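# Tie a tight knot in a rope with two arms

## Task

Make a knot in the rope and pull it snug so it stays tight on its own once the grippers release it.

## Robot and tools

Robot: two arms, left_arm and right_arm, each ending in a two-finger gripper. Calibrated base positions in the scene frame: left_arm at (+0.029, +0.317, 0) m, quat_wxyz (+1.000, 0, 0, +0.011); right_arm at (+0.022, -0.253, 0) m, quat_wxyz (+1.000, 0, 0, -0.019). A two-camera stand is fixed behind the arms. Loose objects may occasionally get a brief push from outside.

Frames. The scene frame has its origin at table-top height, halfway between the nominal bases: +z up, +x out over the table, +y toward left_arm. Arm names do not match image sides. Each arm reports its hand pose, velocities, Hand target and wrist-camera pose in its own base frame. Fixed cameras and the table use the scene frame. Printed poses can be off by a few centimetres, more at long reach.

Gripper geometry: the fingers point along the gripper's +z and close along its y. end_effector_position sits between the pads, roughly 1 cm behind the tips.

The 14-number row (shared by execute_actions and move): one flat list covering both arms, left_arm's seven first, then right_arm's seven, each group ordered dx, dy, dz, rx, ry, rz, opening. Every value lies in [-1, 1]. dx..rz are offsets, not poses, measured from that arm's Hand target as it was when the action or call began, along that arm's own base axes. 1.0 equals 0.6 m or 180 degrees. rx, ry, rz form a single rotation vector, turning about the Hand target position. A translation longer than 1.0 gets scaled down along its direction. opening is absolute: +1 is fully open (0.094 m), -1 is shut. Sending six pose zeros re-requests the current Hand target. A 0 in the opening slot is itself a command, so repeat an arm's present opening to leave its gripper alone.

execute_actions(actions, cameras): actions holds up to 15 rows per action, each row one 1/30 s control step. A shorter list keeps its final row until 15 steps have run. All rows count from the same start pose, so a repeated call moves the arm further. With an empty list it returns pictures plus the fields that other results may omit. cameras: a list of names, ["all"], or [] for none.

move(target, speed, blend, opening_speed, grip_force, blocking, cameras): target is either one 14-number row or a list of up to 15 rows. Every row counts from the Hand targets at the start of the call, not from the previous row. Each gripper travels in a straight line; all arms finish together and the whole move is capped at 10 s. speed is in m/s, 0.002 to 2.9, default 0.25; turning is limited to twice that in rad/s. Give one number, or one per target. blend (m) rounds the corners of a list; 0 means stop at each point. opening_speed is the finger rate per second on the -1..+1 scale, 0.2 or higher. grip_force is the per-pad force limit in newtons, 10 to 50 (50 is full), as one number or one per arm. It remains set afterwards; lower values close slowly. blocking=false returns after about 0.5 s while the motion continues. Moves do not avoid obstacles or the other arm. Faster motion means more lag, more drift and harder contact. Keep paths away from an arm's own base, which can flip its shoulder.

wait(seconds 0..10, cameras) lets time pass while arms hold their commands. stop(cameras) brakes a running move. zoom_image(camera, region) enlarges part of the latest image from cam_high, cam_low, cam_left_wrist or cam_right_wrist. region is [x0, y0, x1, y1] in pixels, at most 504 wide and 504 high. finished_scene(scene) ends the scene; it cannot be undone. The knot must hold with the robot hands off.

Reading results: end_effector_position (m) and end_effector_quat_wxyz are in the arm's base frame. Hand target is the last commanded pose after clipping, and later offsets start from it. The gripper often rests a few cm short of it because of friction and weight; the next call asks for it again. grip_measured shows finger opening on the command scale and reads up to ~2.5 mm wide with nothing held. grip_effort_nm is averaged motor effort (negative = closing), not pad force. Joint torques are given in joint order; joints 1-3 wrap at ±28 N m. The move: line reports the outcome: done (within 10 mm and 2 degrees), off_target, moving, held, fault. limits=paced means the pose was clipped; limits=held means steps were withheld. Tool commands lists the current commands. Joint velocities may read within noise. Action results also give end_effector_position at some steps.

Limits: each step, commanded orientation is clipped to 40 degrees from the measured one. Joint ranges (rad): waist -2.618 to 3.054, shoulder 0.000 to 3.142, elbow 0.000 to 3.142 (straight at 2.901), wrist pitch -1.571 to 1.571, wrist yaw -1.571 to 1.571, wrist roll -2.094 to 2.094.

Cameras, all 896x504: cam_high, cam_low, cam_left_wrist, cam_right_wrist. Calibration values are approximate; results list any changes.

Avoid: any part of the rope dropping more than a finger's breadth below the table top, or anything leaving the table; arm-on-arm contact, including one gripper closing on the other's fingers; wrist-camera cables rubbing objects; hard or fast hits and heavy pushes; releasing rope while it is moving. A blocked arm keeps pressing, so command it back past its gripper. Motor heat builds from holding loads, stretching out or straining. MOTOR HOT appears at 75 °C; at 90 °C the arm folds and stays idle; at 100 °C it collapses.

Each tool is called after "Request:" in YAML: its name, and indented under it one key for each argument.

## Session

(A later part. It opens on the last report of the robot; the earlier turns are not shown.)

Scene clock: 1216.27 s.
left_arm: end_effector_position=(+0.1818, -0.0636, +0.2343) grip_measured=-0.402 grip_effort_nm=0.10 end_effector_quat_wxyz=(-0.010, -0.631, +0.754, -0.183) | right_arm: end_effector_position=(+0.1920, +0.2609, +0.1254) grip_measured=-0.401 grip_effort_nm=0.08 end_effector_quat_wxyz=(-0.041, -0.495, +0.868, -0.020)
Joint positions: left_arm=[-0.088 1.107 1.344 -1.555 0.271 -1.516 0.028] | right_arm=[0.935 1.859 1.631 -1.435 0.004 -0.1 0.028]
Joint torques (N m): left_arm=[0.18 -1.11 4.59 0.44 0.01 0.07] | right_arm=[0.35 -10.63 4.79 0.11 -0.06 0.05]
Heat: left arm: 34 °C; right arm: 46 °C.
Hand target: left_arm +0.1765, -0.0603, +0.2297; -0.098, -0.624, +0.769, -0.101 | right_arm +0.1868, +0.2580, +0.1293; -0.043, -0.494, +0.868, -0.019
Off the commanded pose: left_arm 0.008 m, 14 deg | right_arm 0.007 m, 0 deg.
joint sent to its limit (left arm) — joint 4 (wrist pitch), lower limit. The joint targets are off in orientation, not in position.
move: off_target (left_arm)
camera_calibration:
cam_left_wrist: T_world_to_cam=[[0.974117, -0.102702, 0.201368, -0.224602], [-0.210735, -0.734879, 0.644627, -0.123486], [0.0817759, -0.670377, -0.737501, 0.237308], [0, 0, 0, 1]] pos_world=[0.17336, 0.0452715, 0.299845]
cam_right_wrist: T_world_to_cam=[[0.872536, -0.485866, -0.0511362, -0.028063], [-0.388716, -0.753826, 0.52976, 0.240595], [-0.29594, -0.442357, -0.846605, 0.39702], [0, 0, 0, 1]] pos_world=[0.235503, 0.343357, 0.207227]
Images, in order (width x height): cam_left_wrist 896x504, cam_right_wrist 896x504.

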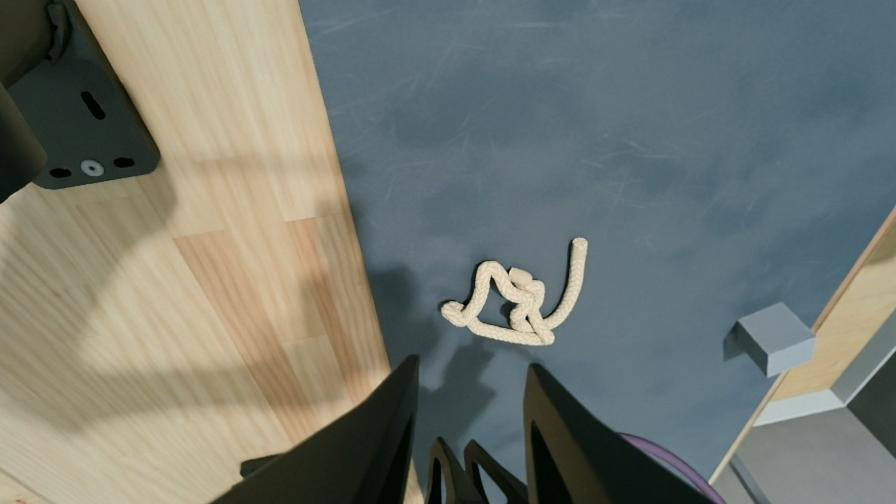

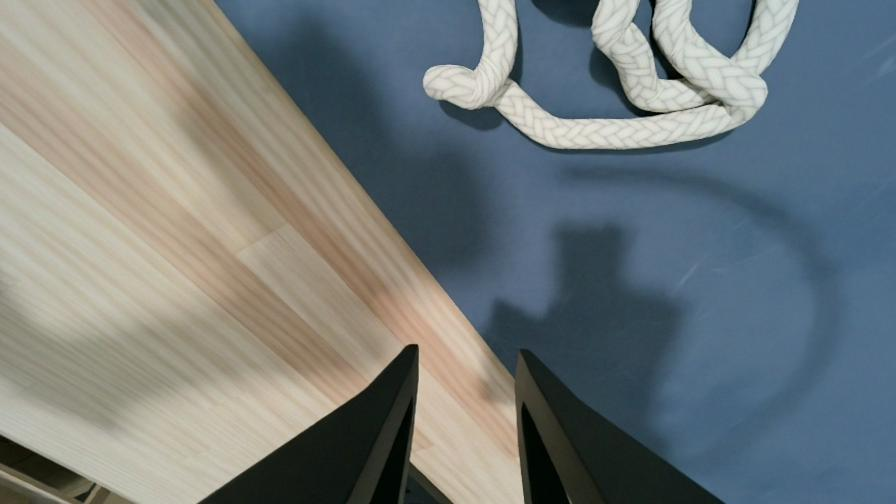

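Request:
zoom_image:
  camera: "cam_left_wrist"
  region: [425, 230, 605, 360]

Scaled by 2.800 from the camera's 896x504 image, which has a finer 1280x720 frame.

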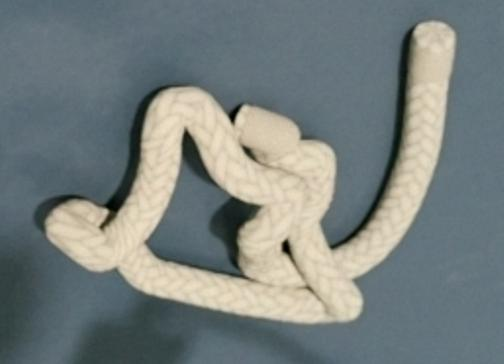

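Request:
move:
  target: [0,0,0,0,0,0,-0.4,0.102,0.122,-0.125,0,0,-0.56,-0.4]
  cameras: ["cam_right_wrist"]

Scene clock: 1246.00 s.
left_arm: end_effector_position=(+0.1818, -0.0636, +0.2343) grip_measured=-0.402 grip_effort_nm=0.09 end_effector_quat_wxyz=(-0.010, -0.631, +0.754, -0.183) | right_arm: end_effector_position=(+0.2409, +0.3274, +0.0555) grip_measured=-0.401 grip_effort_nm=0.08 end_effector_quat_wxyz=(-0.049, +0.347, +0.936, +0.017)
Joint positions: left_arm=[-0.088 1.107 1.344 -1.555 0.271 -1.516 0.028] | right_arm=[0.888 2.115 1.718 -1.173 -0.103 1.598 0.028]
Joint torques (N m): left_arm=[0.27 -1.17 4.4 0.45 0.06 0.09] | right_arm=[-0.39 -9.81 7.9 0.48 0.03 0.11]
Heat: left arm: 34 °C; right arm: 46 °C.
Hand target: left_arm +0.1765, -0.0603, +0.2297; -0.098, -0.624, +0.769, -0.101 | right_arm +0.2480, +0.3312, +0.0542; -0.042, +0.354, +0.934, +0.021
Off the commanded pose: left_arm 0.008 m, 14 deg | right_arm 0.008 m, 1 deg.
joint sent to its limit (left arm) — joint 4 (wrist pitch), lower limit. The joint targets are off in orientation, not in position.
move: off_target (left_arm)
camera_calibration:
cam_right_wrist: T_world_to_cam=[[-0.63031, -0.775075, -0.0443635, 0.414272], [-0.668089, 0.512427, 0.539514, -0.00105972], [-0.395431, 0.3697, -0.840807, 0.139479], [0, 0, 0, 1]] pos_world=[0.315566, 0.270069, 0.136225]
Images, in order (width x height): cam_right_wrist 896x504.

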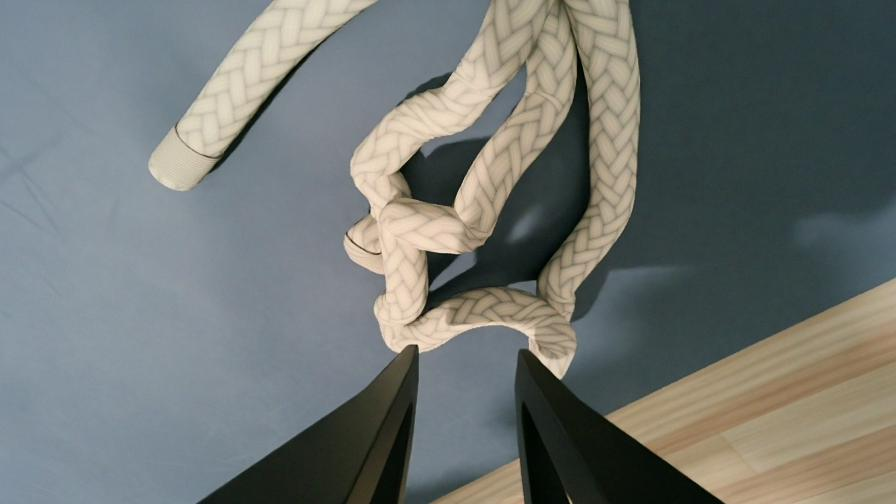

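Request:
zoom_image:
  camera: "cam_right_wrist"
  region: [320, 120, 540, 360]

Scaled by 2.100 from the camera's 896x504 image, which has a finer 1280x720 frame.

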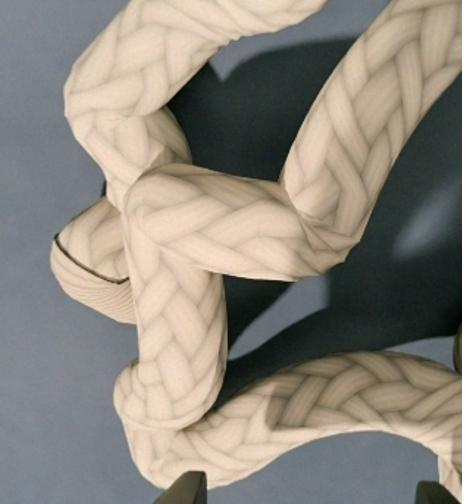

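Request:
move:
  target:
    - [0,0,0,0,0,0,-0.4,0.01,0.035,0,0,0,0,-0.5]
    - [0,0,0,0,0,0,-0.4,0.01,0.035,-0.075,0,0,0,-0.5]
    - [0,0,0,0,0,0,-0.4,0.01,0.035,-0.075,0,0,0,-1]
    - [0,0,0,0,0,0,-0.4,0.01,0.035,-0.02,0,0,0,-1]
  speed: 0.12
  cameras: ["cam_right_wrist"]

Scene clock: 1271.73 s.
left_arm: end_effector_position=(+0.1818, -0.0636, +0.2343) grip_measured=-0.402 grip_effort_nm=0.10 end_effector_quat_wxyz=(-0.010, -0.631, +0.754, -0.183) | right_arm: end_effector_position=(+0.2535, +0.3540, +0.0407) grip_measured=-0.829 grip_effort_nm=-1.02 end_effector_quat_wxyz=(-0.049, +0.351, +0.935, +0.031)
Joint positions: left_arm=[-0.088 1.107 1.344 -1.555 0.271 -1.516 0.028] | right_arm=[0.901 2.215 1.818 -1.144 -0.112 1.62 0.008]
Joint torques (N m): left_arm=[0.27 -1.2 4.37 0.43 0.03 0.06] | right_arm=[0.28 -11.55 7.83 0.2 0.11 0.11]
Heat: left arm: 34 °C; right arm: 45 °C.
Hand target: left_arm +0.1765, -0.0603, +0.2297; -0.098, -0.624, +0.769, -0.101 | right_arm +0.2540, +0.3522, +0.0422; -0.042, +0.354, +0.934, +0.021
Off the commanded pose: left_arm 0.008 m, 14 deg | right_arm 0.002 m, 1 deg.
joint sent to its limit (left arm) — joint 4 (wrist pitch), lower limit. The joint targets are off in orientation, not in position.
move: off_target (left_arm); target 3's new opening was sent with right_arm's hand 0.022 m and 2 deg from that target
camera_calibration:
cam_right_wrist: T_world_to_cam=[[-0.637588, -0.767224, -0.0696257, 0.44222], [-0.667603, 0.505168, 0.546911, 0.00388061], [-0.384431, 0.395186, -0.83429, 0.110145], [0, 0, 0, 1]] pos_world=[0.326888, 0.293794, 0.120561]
Images, in order (width x height): cam_right_wrist 896x504.

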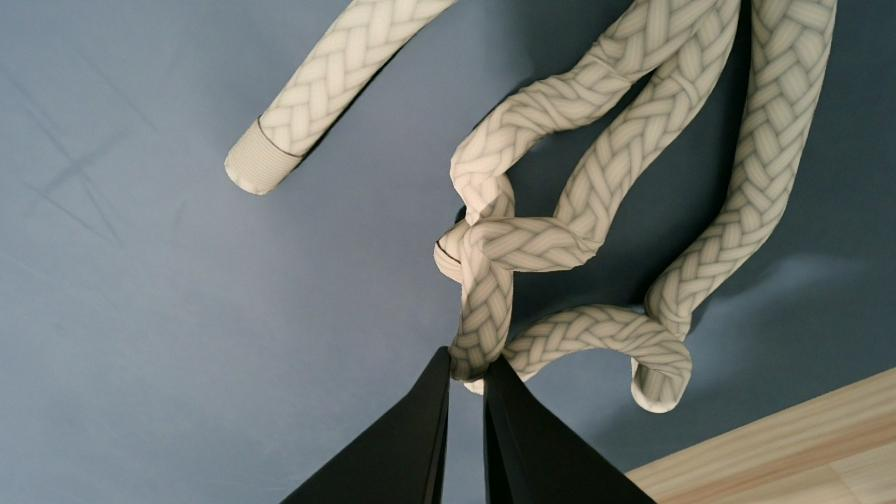

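Request:
move:
  target:
    - [0,0,0,0,0,0,-0.4,0.02,0.025,0.01,0,0,0,-1]
    - [0,0,0,0,0,0,-0.4,0.068,0.008,0.01,0,0,0,-1]
    - [0,0,0,0,0,0,-0.4,0.068,0.008,-0.05,0,0,0,-1]
    - [0,0,0,0,0,0,-0.4,0.068,0.008,-0.05,0,0,0,-0.5]
    - [0,0,0,0,0,0,-0.4,0.0,0.06,0.1,0,0,0,-0.4]
  speed: 0.12
  cameras: ["cam_left_wrist","cam_right_wrist"]

Request:
zoom_image:
  camera: "cam_left_wrist"
  region: [425, 230, 605, 360]

Scene clock: 1288.47 s.
left_arm: end_effector_position=(+0.1818, -0.0636, +0.2343) grip_measured=-0.402 grip_effort_nm=0.10 end_effector_quat_wxyz=(-0.010, -0.631, +0.754, -0.183) | right_arm: end_effector_position=(+0.2529, +0.3920, +0.1057) grip_measured=-0.401 grip_effort_nm=0.08 end_effector_quat_wxyz=(-0.048, +0.348, +0.936, +0.036)
Joint positions: left_arm=[-0.088 1.107 1.344 -1.555 0.271 -1.516 0.028] | right_arm=[0.953 2.364 2.327 -1.489 -0.111 1.667 0.028]
Joint torques (N m): left_arm=[0.31 -1.32 4.36 0.42 0.04 0.08] | right_arm=[0.02 -11.6 7.9 0.24 0.13 0.11]
Heat: left arm: 34 °C; right arm: 45 °C.
Hand target: left_arm +0.1765, -0.0603, +0.2297; -0.098, -0.624, +0.769, -0.101 | right_arm +0.2539, +0.3882, +0.1023; -0.042, +0.354, +0.934, +0.021
Off the commanded pose: left_arm 0.008 m, 14 deg | right_arm 0.005 m, 2 deg.
joint sent to its limit (left arm) — joint 4 (wrist pitch), lower limit. The joint targets are off in orientation, not in position.
move: off_target (left_arm); target 4's new opening was sent with right_arm's hand 0.020 m and 1 deg from that target
camera_calibration:
cam_left_wrist: T_world_to_cam=[[0.974117, -0.102702, 0.201368, -0.224602], [-0.210735, -0.734879, 0.644627, -0.123486], [0.0817759, -0.670377, -0.737501, 0.237308], [0, 0, 0, 1]] pos_world=[0.17336, 0.0452715, 0.299845]
cam_right_wrist: T_world_to_cam=[[-0.63251, -0.770407, -0.0800204, 0.476692], [-0.673952, 0.496497, 0.547065, -0.0462049], [-0.381733, 0.399954, -0.833257, 0.146475], [0, 0, 0, 1]] pos_world=[0.326287, 0.331604, 0.185473]
Images, in order (width x height): cam_left_wrist 896x504, cam_right_wrist 896x504.

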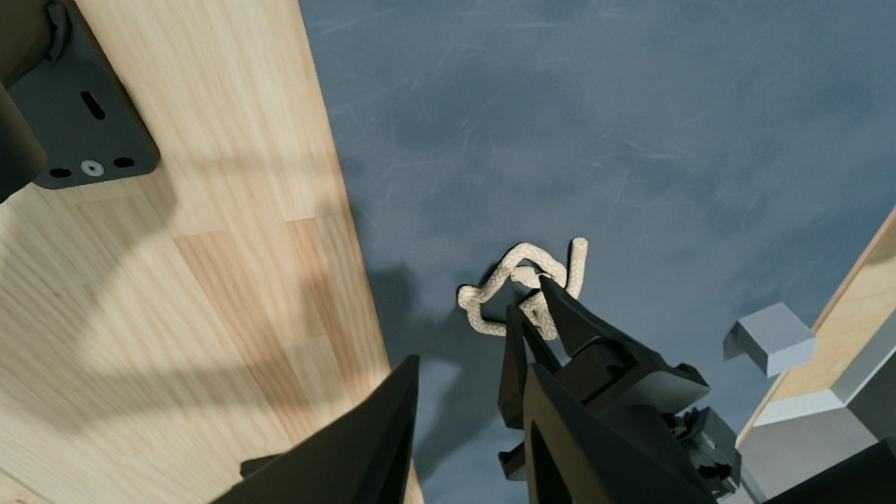

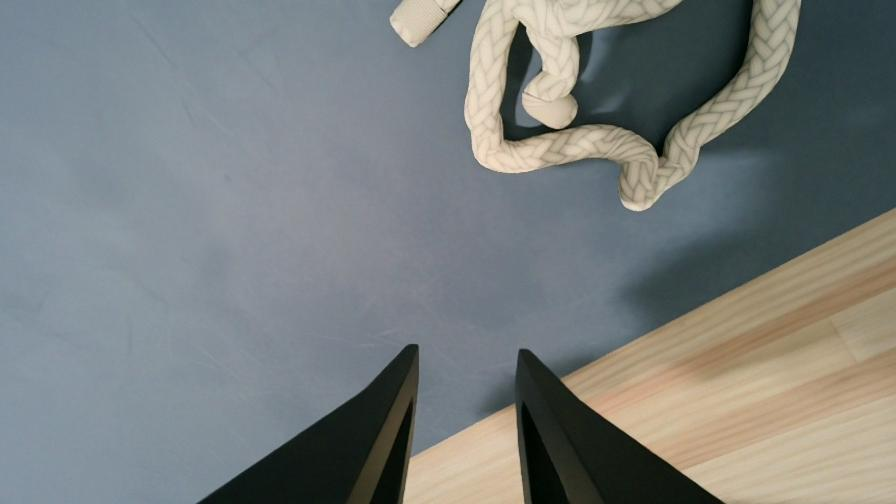

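Scaled by 2.800 from the camera's 896x504 image, which has a finer 1280x720 frame.

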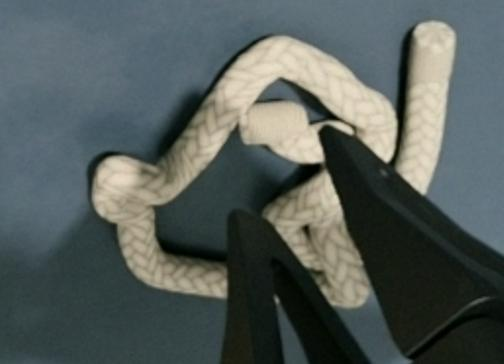

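Request:
move:
  target: [0,0,0,0,0,0,-0.4,-0.03,-0.17,0.04,0,0,0,-0.4]
  cameras: ["cam_left_wrist","cam_right_wrist"]

Request:
zoom_image:
  camera: "cam_left_wrist"
  region: [435, 220, 605, 360]

Request:
zoom_image:
  camera: "cam_right_wrist"
  region: [300, 0, 700, 300]

Scene clock: 1298.70 s.
left_arm: end_effector_position=(+0.1818, -0.0636, +0.2343) grip_measured=-0.402 grip_effort_nm=0.09 end_effector_quat_wxyz=(-0.010, -0.631, +0.754, -0.183) | right_arm: end_effector_position=(+0.2360, +0.2870, +0.1254) grip_measured=-0.401 grip_effort_nm=0.07 end_effector_quat_wxyz=(-0.049, +0.356, +0.933, +0.019)
Joint positions: left_arm=[-0.088 1.107 1.344 -1.555 0.271 -1.516 0.028] | right_arm=[0.829 1.956 1.763 -1.377 -0.105 1.558 0.028]
Joint torques (N m): left_arm=[0.35 -1.05 4.29 0.43 0.01 0.1] | right_arm=[0.29 -10.95 4.92 0.49 0.03 -0.01]
Heat: left arm: 34 °C; right arm: 46 °C.
Hand target: left_arm +0.1765, -0.0603, +0.2297; -0.098, -0.624, +0.769, -0.101 | right_arm +0.2359, +0.2862, +0.1263; -0.042, +0.354, +0.934, +0.021
Off the commanded pose: left_arm 0.008 m, 14 deg | right_arm 0.001 m, 1 deg.
joint sent to its limit (left arm) — joint 4 (wrist pitch), lower limit. The joint targets are off in orientation, not in position.
move: off_target (left_arm)
camera_calibration:
cam_left_wrist: T_world_to_cam=[[0.974117, -0.102702, 0.201368, -0.224602], [-0.210735, -0.734879, 0.644627, -0.123486], [0.0817759, -0.670377, -0.737501, 0.237308], [0, 0, 0, 1]] pos_world=[0.17336, 0.0452715, 0.299845]
cam_right_wrist: T_world_to_cam=[[-0.645433, -0.762368, -0.0470311, 0.383301], [-0.658045, 0.523737, 0.540996, -0.0270767], [-0.387806, 0.380125, -0.839709, 0.206326], [0, 0, 0, 1]] pos_world=[0.309592, 0.227967, 0.20593]
Images, in order (width x height): cam_left_wrist 896x504, cam_right_wrist 896x504.

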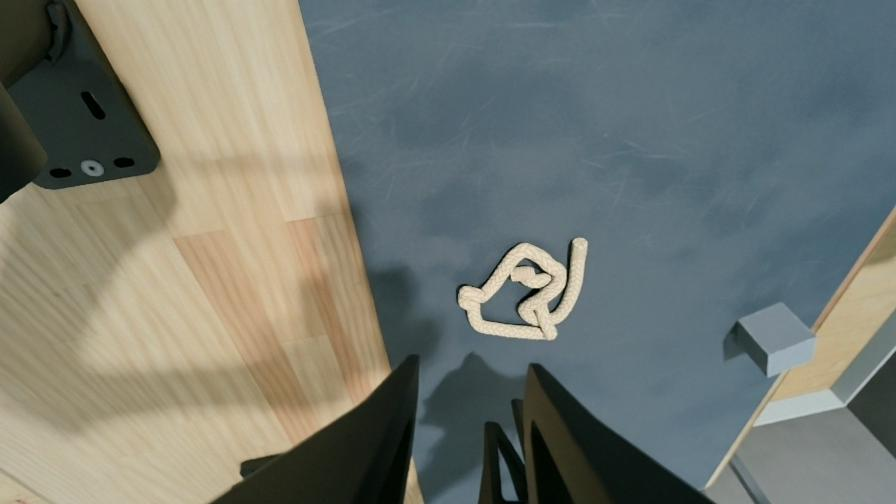

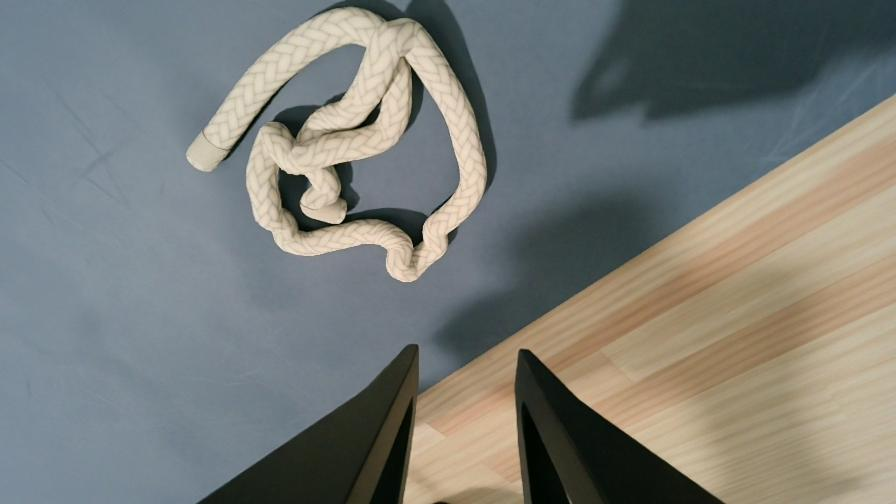

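Scaled by 2.965 from the camera's 896x504 image, which has a finer 1280x720 frame.

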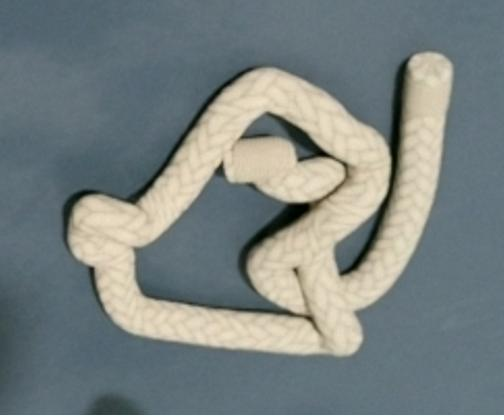

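Scaled by 1.260 from the camera's 896x504 image, which has a finer 1280x720 frame.

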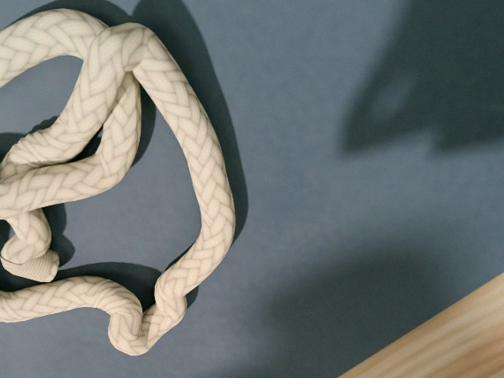

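Request:
move:
  target: [0,0,0,0,0,0,-0.4,0.083,0.101,-0.125,0,0,0,-0.4]
  cameras: ["cam_right_wrist"]

Scene clock: 1312.67 s.
left_arm: end_effector_position=(+0.1818, -0.0636, +0.2343) grip_measured=-0.402 grip_effort_nm=0.09 end_effector_quat_wxyz=(-0.010, -0.631, +0.754, -0.183) | right_arm: end_effector_position=(+0.2833, +0.3428, +0.0500) grip_measured=-0.401 grip_effort_nm=0.07 end_effector_quat_wxyz=(-0.049, +0.353, +0.934, +0.019)
Joint positions: left_arm=[-0.088 1.107 1.344 -1.555 0.271 -1.516 0.028] | right_arm=[0.835 2.286 1.973 -1.258 -0.105 1.558 0.028]
Joint torques (N m): left_arm=[0.34 -1.18 4.38 0.4 0.06 0.09] | right_arm=[0.5 -11.97 7.87 0.39 0.03 0.09]
Heat: left arm: 34 °C; right arm: 44 °C.
Hand target: left_arm +0.1765, -0.0603, +0.2297; -0.098, -0.624, +0.769, -0.101 | right_arm +0.2857, +0.3468, +0.0512; -0.042, +0.354, +0.934, +0.021
Off the commanded pose: left_arm 0.008 m, 14 deg | right_arm 0.005 m, 1 deg.
joint sent to its limit (left arm) — joint 4 (wrist pitch), lower limit. The joint targets are off in orientation, not in position.
move: off_target (left_arm)
camera_calibration:
cam_right_wrist: T_world_to_cam=[[-0.640164, -0.766819, -0.0466755, 0.452795], [-0.661538, 0.519344, 0.540971, 0.0181103], [-0.390586, 0.377188, -0.839745, 0.141938], [0, 0, 0, 1]] pos_world=[0.357283, 0.284269, 0.130529]
Images, in order (width x height): cam_right_wrist 896x504.

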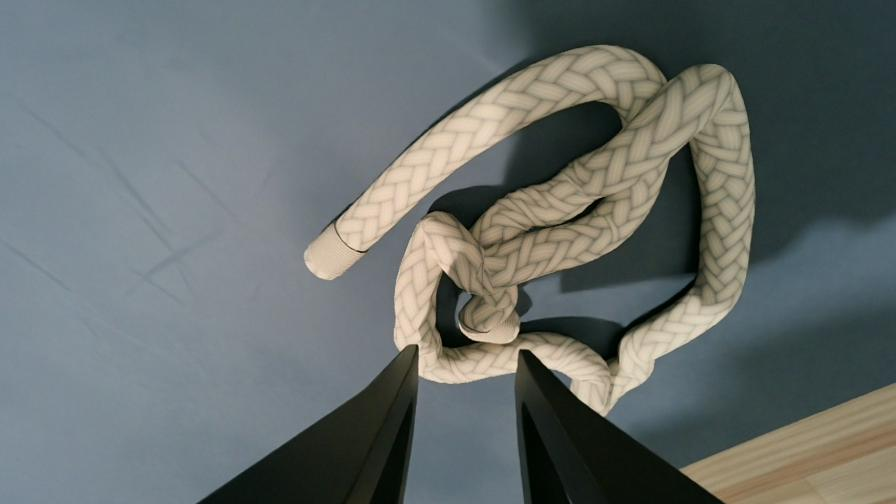

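Request:
move:
  target:
    - [0,0,0,0,0,0,-0.4,-0.02,-0.003,-0.01,0,0,0,-0.5]
    - [0,0,0,0,0,0,-0.4,-0.02,-0.003,-0.073,0,0,0,-0.5]
    - [0,0,0,0,0,0,-0.4,-0.02,-0.003,-0.073,0,0,0,-1]
    - [0,0,0,0,0,0,-0.4,-0.03,-0.015,-0.02,0,0,0,-1]
  speed: 0.1
  cameras: ["cam_right_wrist"]

Scene clock: 1326.87 s.
left_arm: end_effector_position=(+0.1818, -0.0636, +0.2343) grip_measured=-0.402 grip_effort_nm=0.09 end_effector_quat_wxyz=(-0.010, -0.631, +0.754, -0.183) | right_arm: end_effector_position=(+0.2656, +0.3425, +0.0234) grip_measured=-0.997 grip_effort_nm=-0.13 end_effector_quat_wxyz=(-0.054, +0.349, +0.936, +0.019)
Joint positions: left_arm=[-0.088 1.107 1.344 -1.555 0.271 -1.516 0.028] | right_arm=[0.862 2.254 1.812 -1.131 -0.114 1.575 0]
Joint torques (N m): left_arm=[0.35 -1.2 4.44 0.41 0.03 0.08] | right_arm=[-0.25 -15.95 6.06 0.11 0.11 0.1]
Heat: left arm: 34 °C; right arm: 46 °C.
Hand target: left_arm +0.1765, -0.0603, +0.2297; -0.098, -0.624, +0.769, -0.101 | right_arm +0.2676, +0.3378, +0.0392; -0.042, +0.354, +0.934, +0.021
Off the commanded pose: left_arm 0.008 m, 14 deg | right_arm 0.017 m, 2 deg.
joint sent to its limit (left arm) — joint 4 (wrist pitch), lower limit. The joint targets are off in orientation, not in position.
move: off_target (left_arm, right_arm); target 3's new opening was sent with right_arm's hand 0.023 m and 1 deg from that target
camera_calibration:
cam_right_wrist: T_world_to_cam=[[-0.633506, -0.772532, -0.0431802, 0.440157], [-0.661307, 0.511636, 0.548545, 0.0232948], [-0.401676, 0.376062, -0.835005, 0.11605], [0, 0, 0, 1]] pos_world=[0.340861, 0.284475, 0.10313]
Images, in order (width x height): cam_right_wrist 896x504.

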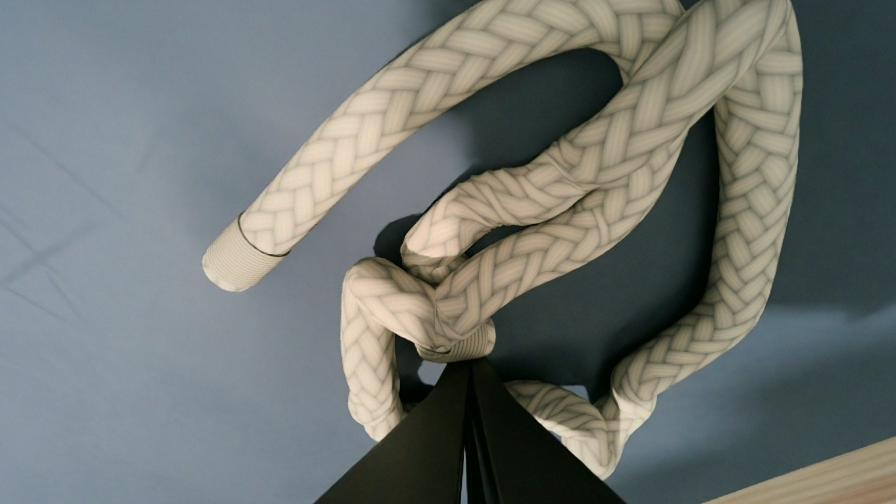

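Request:
move:
  target:
    - [0,0,0,0,0,0,-0.4,0.008,0.002,0.03,0,0,0,-0.45]
    - [0,0,0,0,0,0,-0.4,0.008,0.002,-0.055,0,0,0,-0.45]
  speed: 0.1
  cameras: ["cam_right_wrist"]

Scene clock: 1340.27 s.
left_arm: end_effector_position=(+0.1818, -0.0636, +0.2343) grip_measured=-0.402 grip_effort_nm=0.09 end_effector_quat_wxyz=(-0.010, -0.631, +0.754, -0.183) | right_arm: end_effector_position=(+0.2651, +0.3389, +0.0211) grip_measured=-0.451 grip_effort_nm=0.07 end_effector_quat_wxyz=(-0.055, +0.351, +0.935, +0.017)
Joint positions: left_arm=[-0.088 1.107 1.344 -1.555 0.271 -1.516 0.028] | right_arm=[0.857 2.246 1.79 -1.12 -0.115 1.575 0.026]
Joint torques (N m): left_arm=[0.31 -1.1 4.26 0.44 0.03 0.06] | right_arm=[-0.43 -10.86 3.1 1.01 0.14 0.04]
Heat: left arm: 34 °C; right arm: 45 °C.
Hand target: left_arm +0.1765, -0.0603, +0.2297; -0.098, -0.624, +0.769, -0.101 | right_arm +0.2726, +0.3389, +0.0062; -0.042, +0.354, +0.934, +0.021
Off the commanded pose: left_arm 0.008 m, 14 deg | right_arm 0.017 m, 2 deg.
joint sent to its limit (left arm) — joint 4 (wrist pitch), lower limit. The joint targets are off in orientation, not in position.
move: off_target (left_arm, right_arm)
camera_calibration:
cam_right_wrist: T_world_to_cam=[[-0.637479, -0.769443, -0.0397158, 0.436872], [-0.657164, 0.516101, 0.549341, 0.0234215], [-0.402189, 0.376293, -0.834654, 0.115308], [0, 0, 0, 1]] pos_world=[0.340265, 0.280671, 0.100727]
Images, in order (width x height): cam_right_wrist 896x504.

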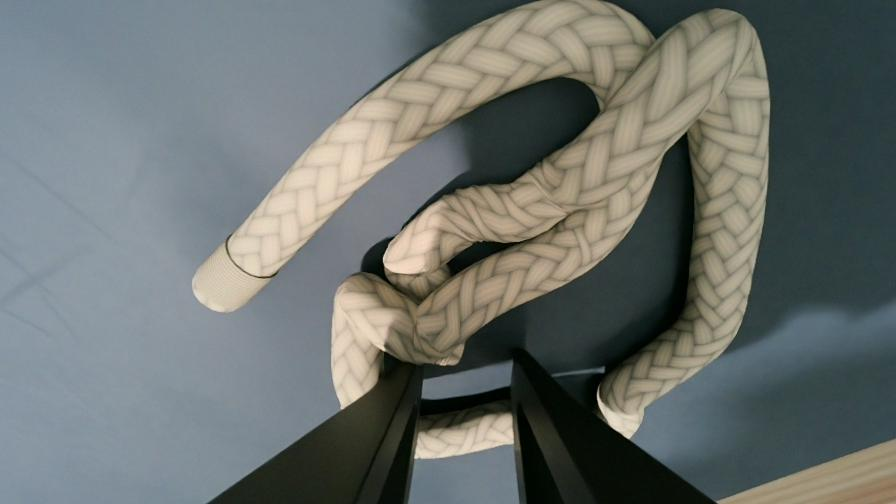

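Request:
move:
  target: [0,0,0,0,0,0,-0.4,0.0,-0.01,0.1,0,0,0,-0.4]
  cameras: ["cam_left_wrist","cam_right_wrist"]

Request:
zoom_image:
  camera: "cam_right_wrist"
  region: [350, 100, 650, 350]

Scene clock: 1348.33 s.
left_arm: end_effector_position=(+0.1818, -0.0636, +0.2343) grip_measured=-0.402 grip_effort_nm=0.10 end_effector_quat_wxyz=(-0.010, -0.631, +0.754, -0.183) | right_arm: end_effector_position=(+0.2679, +0.3362, +0.0502) grip_measured=-0.401 grip_effort_nm=0.08 end_effector_quat_wxyz=(-0.055, +0.352, +0.934, +0.015)
Joint positions: left_arm=[-0.088 1.107 1.344 -1.555 0.271 -1.516 0.028] | right_arm=[0.848 2.23 1.879 -1.232 -0.113 1.569 0.028]
Joint torques (N m): left_arm=[0.18 -1.14 4.3 0.44 0.04 0.1] | right_arm=[-0.47 -15.02 7.62 0.12 0.11 -0.01]
Heat: left arm: 34 °C; right arm: 46 °C.
Hand target: left_arm +0.1765, -0.0603, +0.2297; -0.098, -0.624, +0.769, -0.101 | right_arm +0.2726, +0.3330, +0.0662; -0.042, +0.354, +0.934, +0.021
Off the commanded pose: left_arm 0.008 m, 14 deg | right_arm 0.017 m, 2 deg.
joint sent to its limit (left arm) — joint 4 (wrist pitch), lower limit. The joint targets are off in orientation, not in position.
move: off_target (left_arm, right_arm)
camera_calibration:
cam_left_wrist: T_world_to_cam=[[0.974117, -0.102702, 0.201368, -0.224602], [-0.210735, -0.734879, 0.644627, -0.123486], [0.0817759, -0.670377, -0.737501, 0.237308], [0, 0, 0, 1]] pos_world=[0.17336, 0.0452715, 0.299845]
cam_right_wrist: T_world_to_cam=[[-0.639288, -0.768164, -0.035128, 0.437482], [-0.654974, 0.520016, 0.548263, 0.00886958], [-0.402889, 0.373506, -0.835568, 0.142916], [0, 0, 0, 1]] pos_world=[0.343065, 0.278066, 0.129921]
Images, in order (width x height): cam_left_wrist 896x504, cam_right_wrist 896x504.

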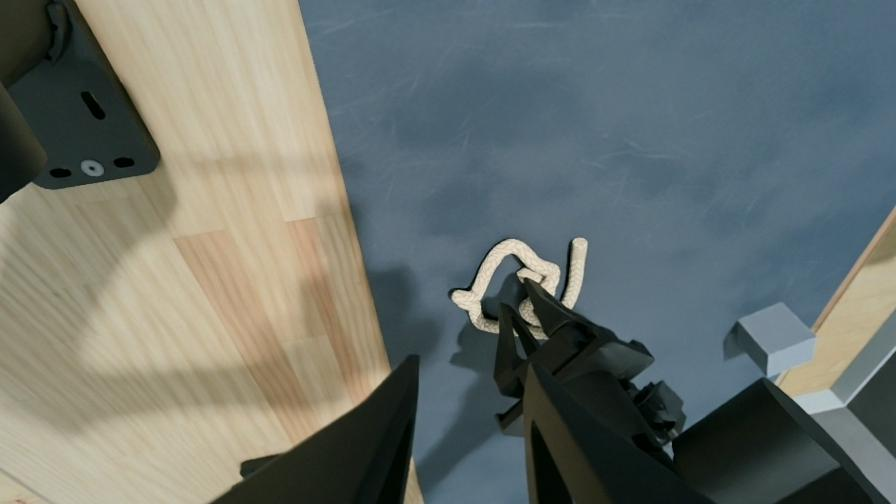

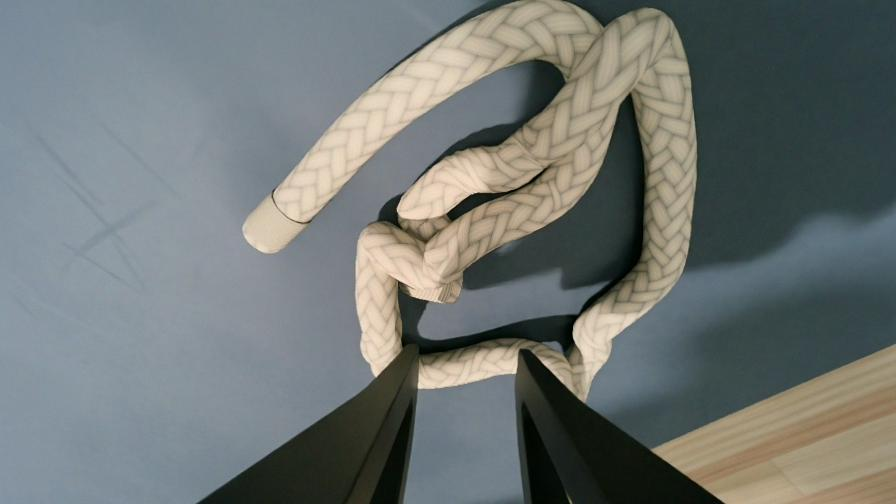

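Scaled by 1.680 from the camera's 896x504 image, which has a finer 1280x720 frame.

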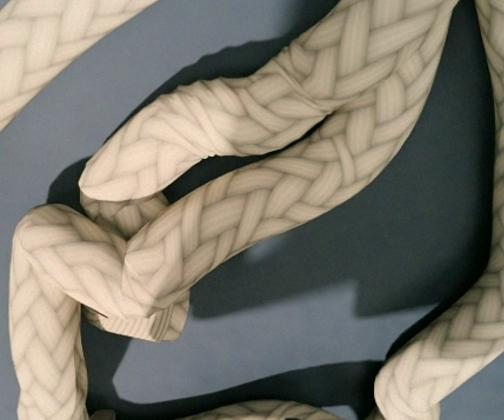

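Request:
move:
  target:
    - [0,0,0,0,0,0,-0.4,0.011,0.067,-0.01,0,0,0,-0.5]
    - [0,0,0,0,0,0,-0.4,0.011,0.067,-0.097,0,0,0,-0.5]
    - [0,0,0,0,0,0,-0.4,0.011,0.067,-0.097,0,0,0,-1]
    - [0,0,0,0,0,0,-0.4,0.015,0.067,-0.04,0,0,0,-1]
    - [0,0,0,0,0,0,-0.4,0.062,0.062,-0.04,0,0,0,-1]
  speed: 0.12
  cameras: ["cam_right_wrist"]

Scene clock: 1367.07 s.
left_arm: end_effector_position=(+0.1818, -0.0636, +0.2343) grip_measured=-0.402 grip_effort_nm=0.10 end_effector_quat_wxyz=(-0.010, -0.631, +0.754, -0.183) | right_arm: end_effector_position=(+0.3110, +0.3720, +0.0466) grip_measured=-0.796 grip_effort_nm=-1.02 end_effector_quat_wxyz=(-0.044, +0.355, +0.933, +0.035)
Joint positions: left_arm=[-0.088 1.107 1.344 -1.555 0.271 -1.516 0.028] | right_arm=[0.833 2.456 2.257 -1.338 -0.107 1.562 0.01]
Joint torques (N m): left_arm=[0.29 -1.16 4.38 0.44 0 0.1] | right_arm=[0.21 -12.11 8.13 0.2 0.07 -0.03]
Heat: left arm: 34 °C; right arm: 49 °C.
Hand target: left_arm +0.1765, -0.0603, +0.2297; -0.098, -0.624, +0.769, -0.101 | right_arm +0.3098, +0.3701, +0.0422; -0.042, +0.354, +0.934, +0.021
Off the commanded pose: left_arm 0.008 m, 14 deg | right_arm 0.005 m, 2 deg.
joint sent to its limit (left arm) — joint 4 (wrist pitch), lower limit. The joint targets are off in orientation, not in position.
move: off_target (left_arm); target 3's new opening was sent with right_arm's hand 0.016 m and 1 deg from that target
camera_calibration:
cam_right_wrist: T_world_to_cam=[[-0.644415, -0.760508, -0.0797301, 0.493324], [-0.668978, 0.510188, 0.540533, 0.0288619], [-0.370402, 0.401665, -0.837537, 0.123381], [0, 0, 0, 1]] pos_world=[0.382914, 0.310894, 0.127068]
Images, in order (width x height): cam_right_wrist 896x504.

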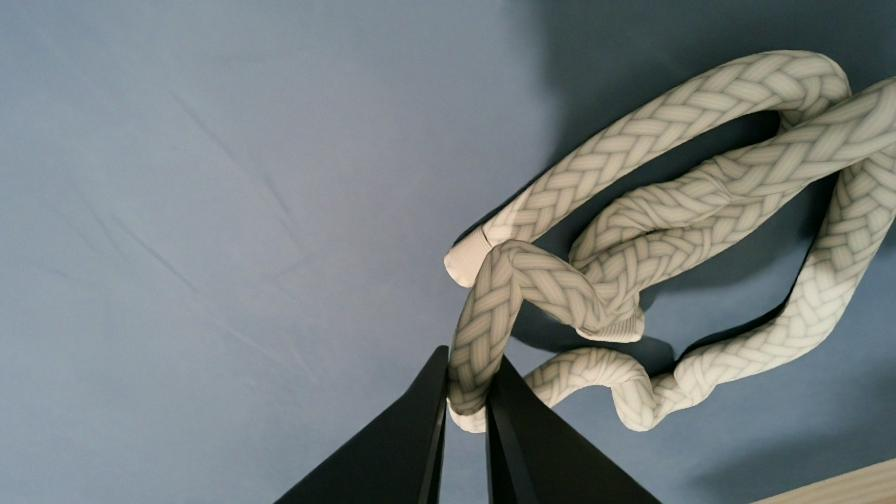

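Request:
move:
  target:
    - [0,0,0,0,0,0,-0.4,0.005,0.045,0,0,0,0,-1]
    - [0,0,0,0,0,0,-0.4,0.005,0.045,-0.05,0,0,0,-1]
    - [0,0,0,0,0,0,-0.4,0.005,0.045,-0.05,0,0,0,-0.5]
    - [0,0,0,0,0,0,-0.4,-0.05,-0.03,0.05,0,0,0,-0.4]
  speed: 0.12
  cameras: ["cam_left_wrist","cam_right_wrist"]

Scene clock: 1385.50 s.
left_arm: end_effector_position=(+0.1818, -0.0636, +0.2343) grip_measured=-0.402 grip_effort_nm=0.09 end_effector_quat_wxyz=(-0.010, -0.631, +0.754, -0.183) | right_arm: end_effector_position=(+0.2792, +0.3602, +0.0628) grip_measured=-0.401 grip_effort_nm=0.08 end_effector_quat_wxyz=(-0.049, +0.350, +0.935, +0.024)
Joint positions: left_arm=[-0.088 1.107 1.344 -1.555 0.271 -1.516 0.028] | right_arm=[0.867 2.323 2.087 -1.323 -0.108 1.583 0.028]
Joint torques (N m): left_arm=[0.24 -1.39 4.44 0.45 0.03 0.06] | right_arm=[-0.66 -15.94 4.93 0.23 0.08 0.02]
Heat: left arm: 34 °C; right arm: 48 °C.
Hand target: left_arm +0.1765, -0.0603, +0.2297; -0.098, -0.624, +0.769, -0.101 | right_arm +0.2798, +0.3521, +0.0722; -0.042, +0.354, +0.934, +0.021
Off the commanded pose: left_arm 0.008 m, 14 deg | right_arm 0.012 m, 1 deg.
joint sent to its limit (left arm) — joint 4 (wrist pitch), lower limit. The joint targets are off in orientation, not in position.
move: off_target (left_arm, right_arm); target 3's new opening was sent with right_arm's hand 0.012 m and 1 deg from that target; target 4's new opening was sent with right_arm's hand 0.012 m and 1 deg from that target
camera_calibration:
cam_left_wrist: T_world_to_cam=[[0.974117, -0.102702, 0.201368, -0.224602], [-0.210735, -0.734879, 0.644627, -0.123486], [0.0817759, -0.670377, -0.737501, 0.237308], [0, 0, 0, 1]] pos_world=[0.17336, 0.0452715, 0.299845]
cam_right_wrist: T_world_to_cam=[[-0.635811, -0.7698, -0.056144, 0.464595], [-0.666532, 0.510926, 0.542854, 0.00371817], [-0.389204, 0.382574, -0.837948, 0.142104], [0, 0, 0, 1]] pos_world=[0.35318, 0.30138, 0.143142]
Images, in order (width x height): cam_left_wrist 896x504, cam_right_wrist 896x504.

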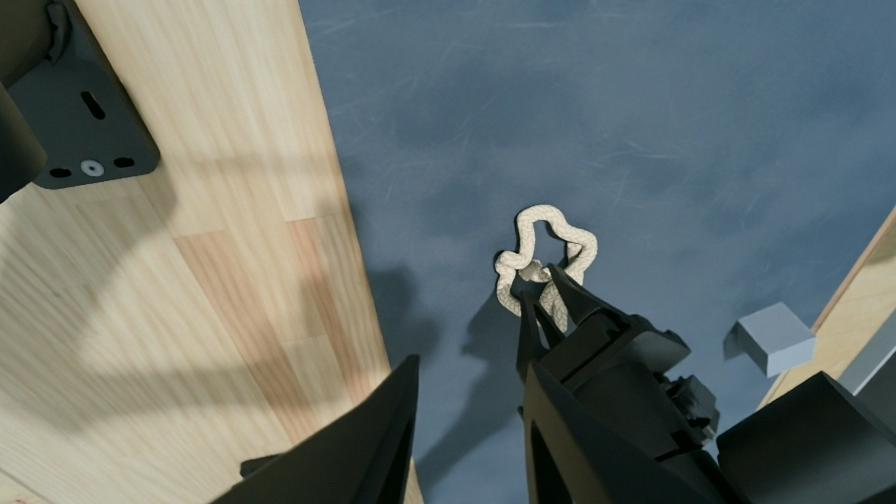

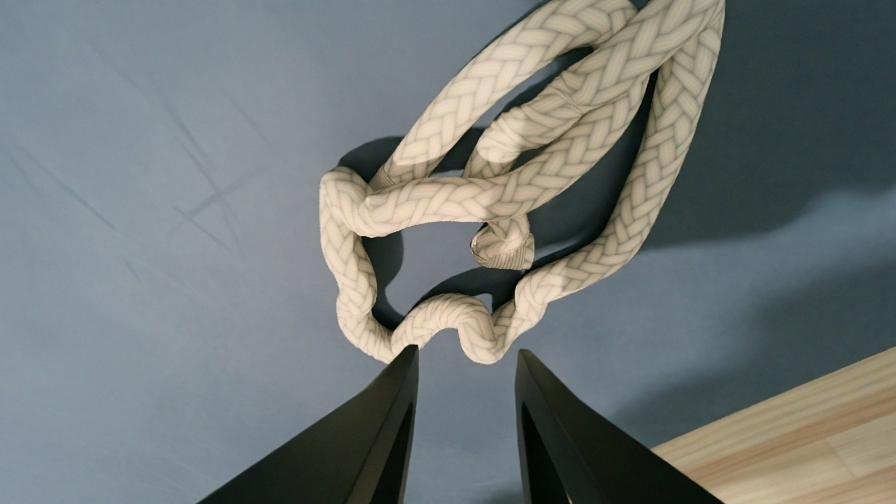

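Request:
move:
  target:
    - [0,0,0,0,0,0,-0.4,0.005,-0.016,-0.02,0,0,0,-0.45]
    - [0,0,0,0,0,0,-0.4,0.005,-0.016,-0.107,0,0,0,-0.45]
    - [0,0,0,0,0,0,-0.4,0.005,-0.016,-0.107,0,0,0,-1]
    - [0,0,0,0,0,0,-0.4,0.005,-0.016,-0.06,0,0,0,-1]
  speed: 0.12
  cameras: ["cam_right_wrist"]

Scene clock: 1403.50 s.
left_arm: end_effector_position=(+0.1818, -0.0636, +0.2343) grip_measured=-0.402 grip_effort_nm=0.10 end_effector_quat_wxyz=(-0.010, -0.631, +0.754, -0.183) | right_arm: end_effector_position=(+0.2796, +0.3457, +0.0319) grip_measured=-0.997 grip_effort_nm=-0.13 end_effector_quat_wxyz=(-0.050, +0.351, +0.935, +0.028)
Joint positions: left_arm=[-0.088 1.107 1.344 -1.555 0.271 -1.516 0.028] | right_arm=[0.843 2.276 1.883 -1.162 -0.113 1.561 0]
Joint torques (N m): left_arm=[0.16 -1.13 4.34 0.43 0.02 0.07] | right_arm=[-0.28 -12.57 7.94 0.19 0.12 0.04]
Heat: left arm: 34 °C; right arm: 51 °C.
Hand target: left_arm +0.1765, -0.0603, +0.2297; -0.098, -0.624, +0.769, -0.101 | right_arm +0.2828, +0.3426, +0.0362; -0.042, +0.354, +0.934, +0.021
Off the commanded pose: left_arm 0.008 m, 14 deg | right_arm 0.006 m, 1 deg.
joint sent to its limit (left arm) — joint 4 (wrist pitch), lower limit. The joint targets are off in orientation, not in position.
move: off_target (left_arm); target 3's new opening was sent with right_arm's hand 0.023 m and 1 deg from that target
camera_calibration:
cam_right_wrist: T_world_to_cam=[[-0.637264, -0.768103, -0.0625493, 0.451997], [-0.665725, 0.507801, 0.546761, 0.0289453], [-0.388207, 0.390072, -0.834949, 0.118937], [0, 0, 0, 1]] pos_world=[0.353483, 0.286088, 0.111752]
Images, in order (width x height): cam_right_wrist 896x504.

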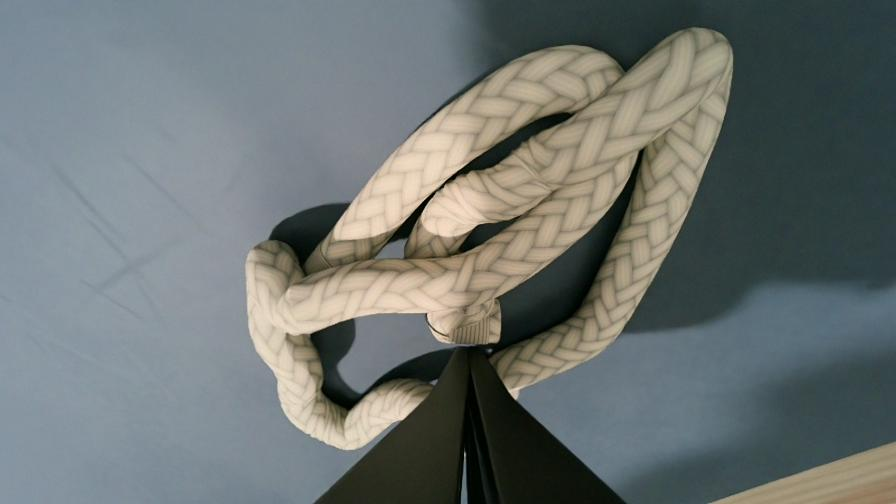

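Request:
move:
  target:
    - [0,0,0,0,0,0,-0.4,0.004,-0.002,0.01,0,0,0,-0.4]
    - [0,0,0,0,0,0,-0.4,0.004,-0.002,-0.04,0,0,0,-0.4]
  speed: 0.1
  cameras: ["cam_right_wrist"]

Scene clock: 1411.10 s.
left_arm: end_effector_position=(+0.1818, -0.0636, +0.2343) grip_measured=-0.402 grip_effort_nm=0.10 end_effector_quat_wxyz=(-0.010, -0.631, +0.754, -0.183) | right_arm: end_effector_position=(+0.2836, +0.3449, +0.0232) grip_measured=-0.401 grip_effort_nm=0.07 end_effector_quat_wxyz=(-0.047, +0.353, +0.934, +0.032)
Joint positions: left_arm=[-0.088 1.107 1.344 -1.555 0.271 -1.516 0.028] | right_arm=[0.836 2.281 1.857 -1.122 -0.111 1.559 0.028]
Joint torques (N m): left_arm=[0.23 -1.2 4.4 0.41 0.04 0.07] | right_arm=[-0.08 -11.08 4.82 0.58 0.09 -0.01]
Heat: left arm: 34 °C; right arm: 50 °C.
Hand target: left_arm +0.1765, -0.0603, +0.2297; -0.098, -0.624, +0.769, -0.101 | right_arm +0.2850, +0.3414, +0.0123; -0.042, +0.354, +0.934, +0.021
Off the commanded pose: left_arm 0.008 m, 14 deg | right_arm 0.012 m, 1 deg.
joint sent to its limit (left arm) — joint 4 (wrist pitch), lower limit. The joint targets are off in orientation, not in position.
move: off_target (left_arm, right_arm)
camera_calibration:
cam_right_wrist: T_world_to_cam=[[-0.640251, -0.764801, -0.0718253, 0.453328], [-0.66775, 0.507897, 0.544196, 0.0372586], [-0.379722, 0.396383, -0.835878, 0.10896], [0, 0, 0, 1]] pos_world=[0.356497, 0.284592, 0.103361]
Images, in order (width x height): cam_right_wrist 896x504.

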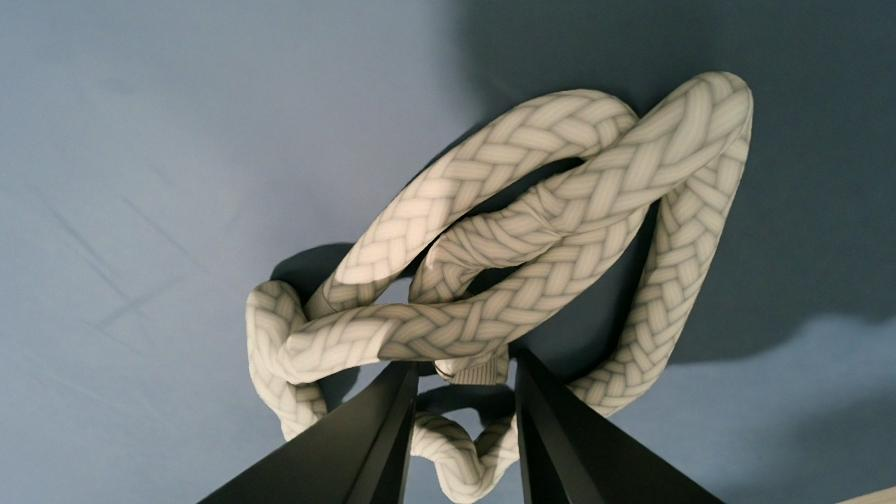

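Request:
move:
  target:
    - [0,0,0,0,0,0,-0.4,-0.003,0.002,-0.005,0,0,0,-0.4]
    - [0,0,0,0,0,0,-0.4,-0.003,0.002,-0.005,0,0,0,-1]
    - [0,0,0,0,0,0,-0.4,-0.012,0.008,0.03,0,0,0,-1]
  speed: 0.08
  cameras: ["cam_right_wrist"]

Scene clock: 1422.30 s.
left_arm: end_effector_position=(+0.1818, -0.0636, +0.2343) grip_measured=-0.402 grip_effort_nm=0.10 end_effector_quat_wxyz=(-0.010, -0.631, +0.754, -0.183) | right_arm: end_effector_position=(+0.2782, +0.3466, +0.0240) grip_measured=-0.667 grip_effort_nm=-1.02 end_effector_quat_wxyz=(-0.046, +0.350, +0.935, +0.026)
Joint positions: left_arm=[-0.088 1.107 1.344 -1.555 0.271 -1.516 0.028] | right_arm=[0.85 2.281 1.861 -1.135 -0.105 1.568 0.016]
Joint torques (N m): left_arm=[0.27 -1.21 4.42 0.47 0.04 0.07] | right_arm=[0.24 -12.86 7.9 0.15 0.02 0.11]
Heat: left arm: 34 °C; right arm: 48 °C.
Hand target: left_arm +0.1765, -0.0603, +0.2297; -0.098, -0.624, +0.769, -0.101 | right_arm +0.2779, +0.3462, +0.0303; -0.042, +0.354, +0.934, +0.021
Off the commanded pose: left_arm 0.008 m, 14 deg | right_arm 0.006 m, 1 deg.
joint sent to its limit (left arm) — joint 4 (wrist pitch), lower limit. The joint targets are off in orientation, not in position.
move: off_target (left_arm); target 2's new opening was sent with right_arm's hand 0.014 m and 1 deg from that target
camera_calibration:
cam_right_wrist: T_world_to_cam=[[-0.636355, -0.768935, -0.0615763, 0.451233], [-0.66919, 0.510571, 0.539909, 0.0319997], [-0.383716, 0.38478, -0.839468, 0.11214], [0, 0, 0, 1]] pos_world=[0.351588, 0.287482, 0.104646]
Images, in order (width x height): cam_right_wrist 896x504.

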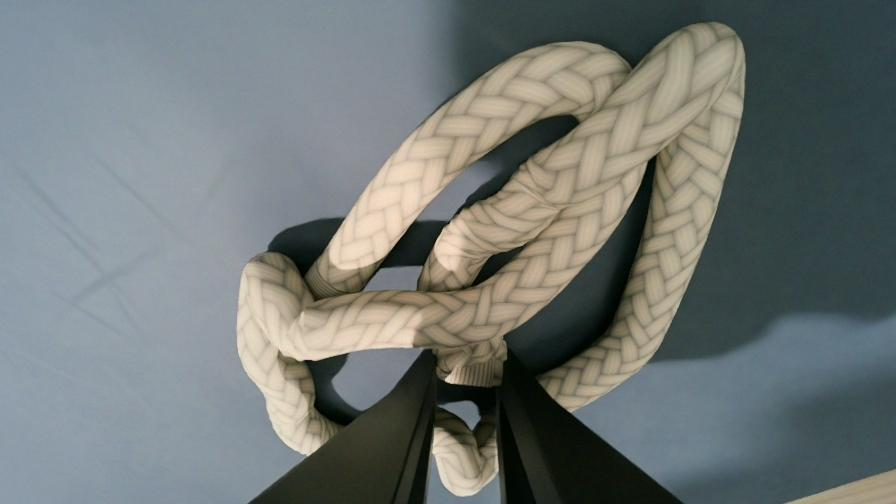

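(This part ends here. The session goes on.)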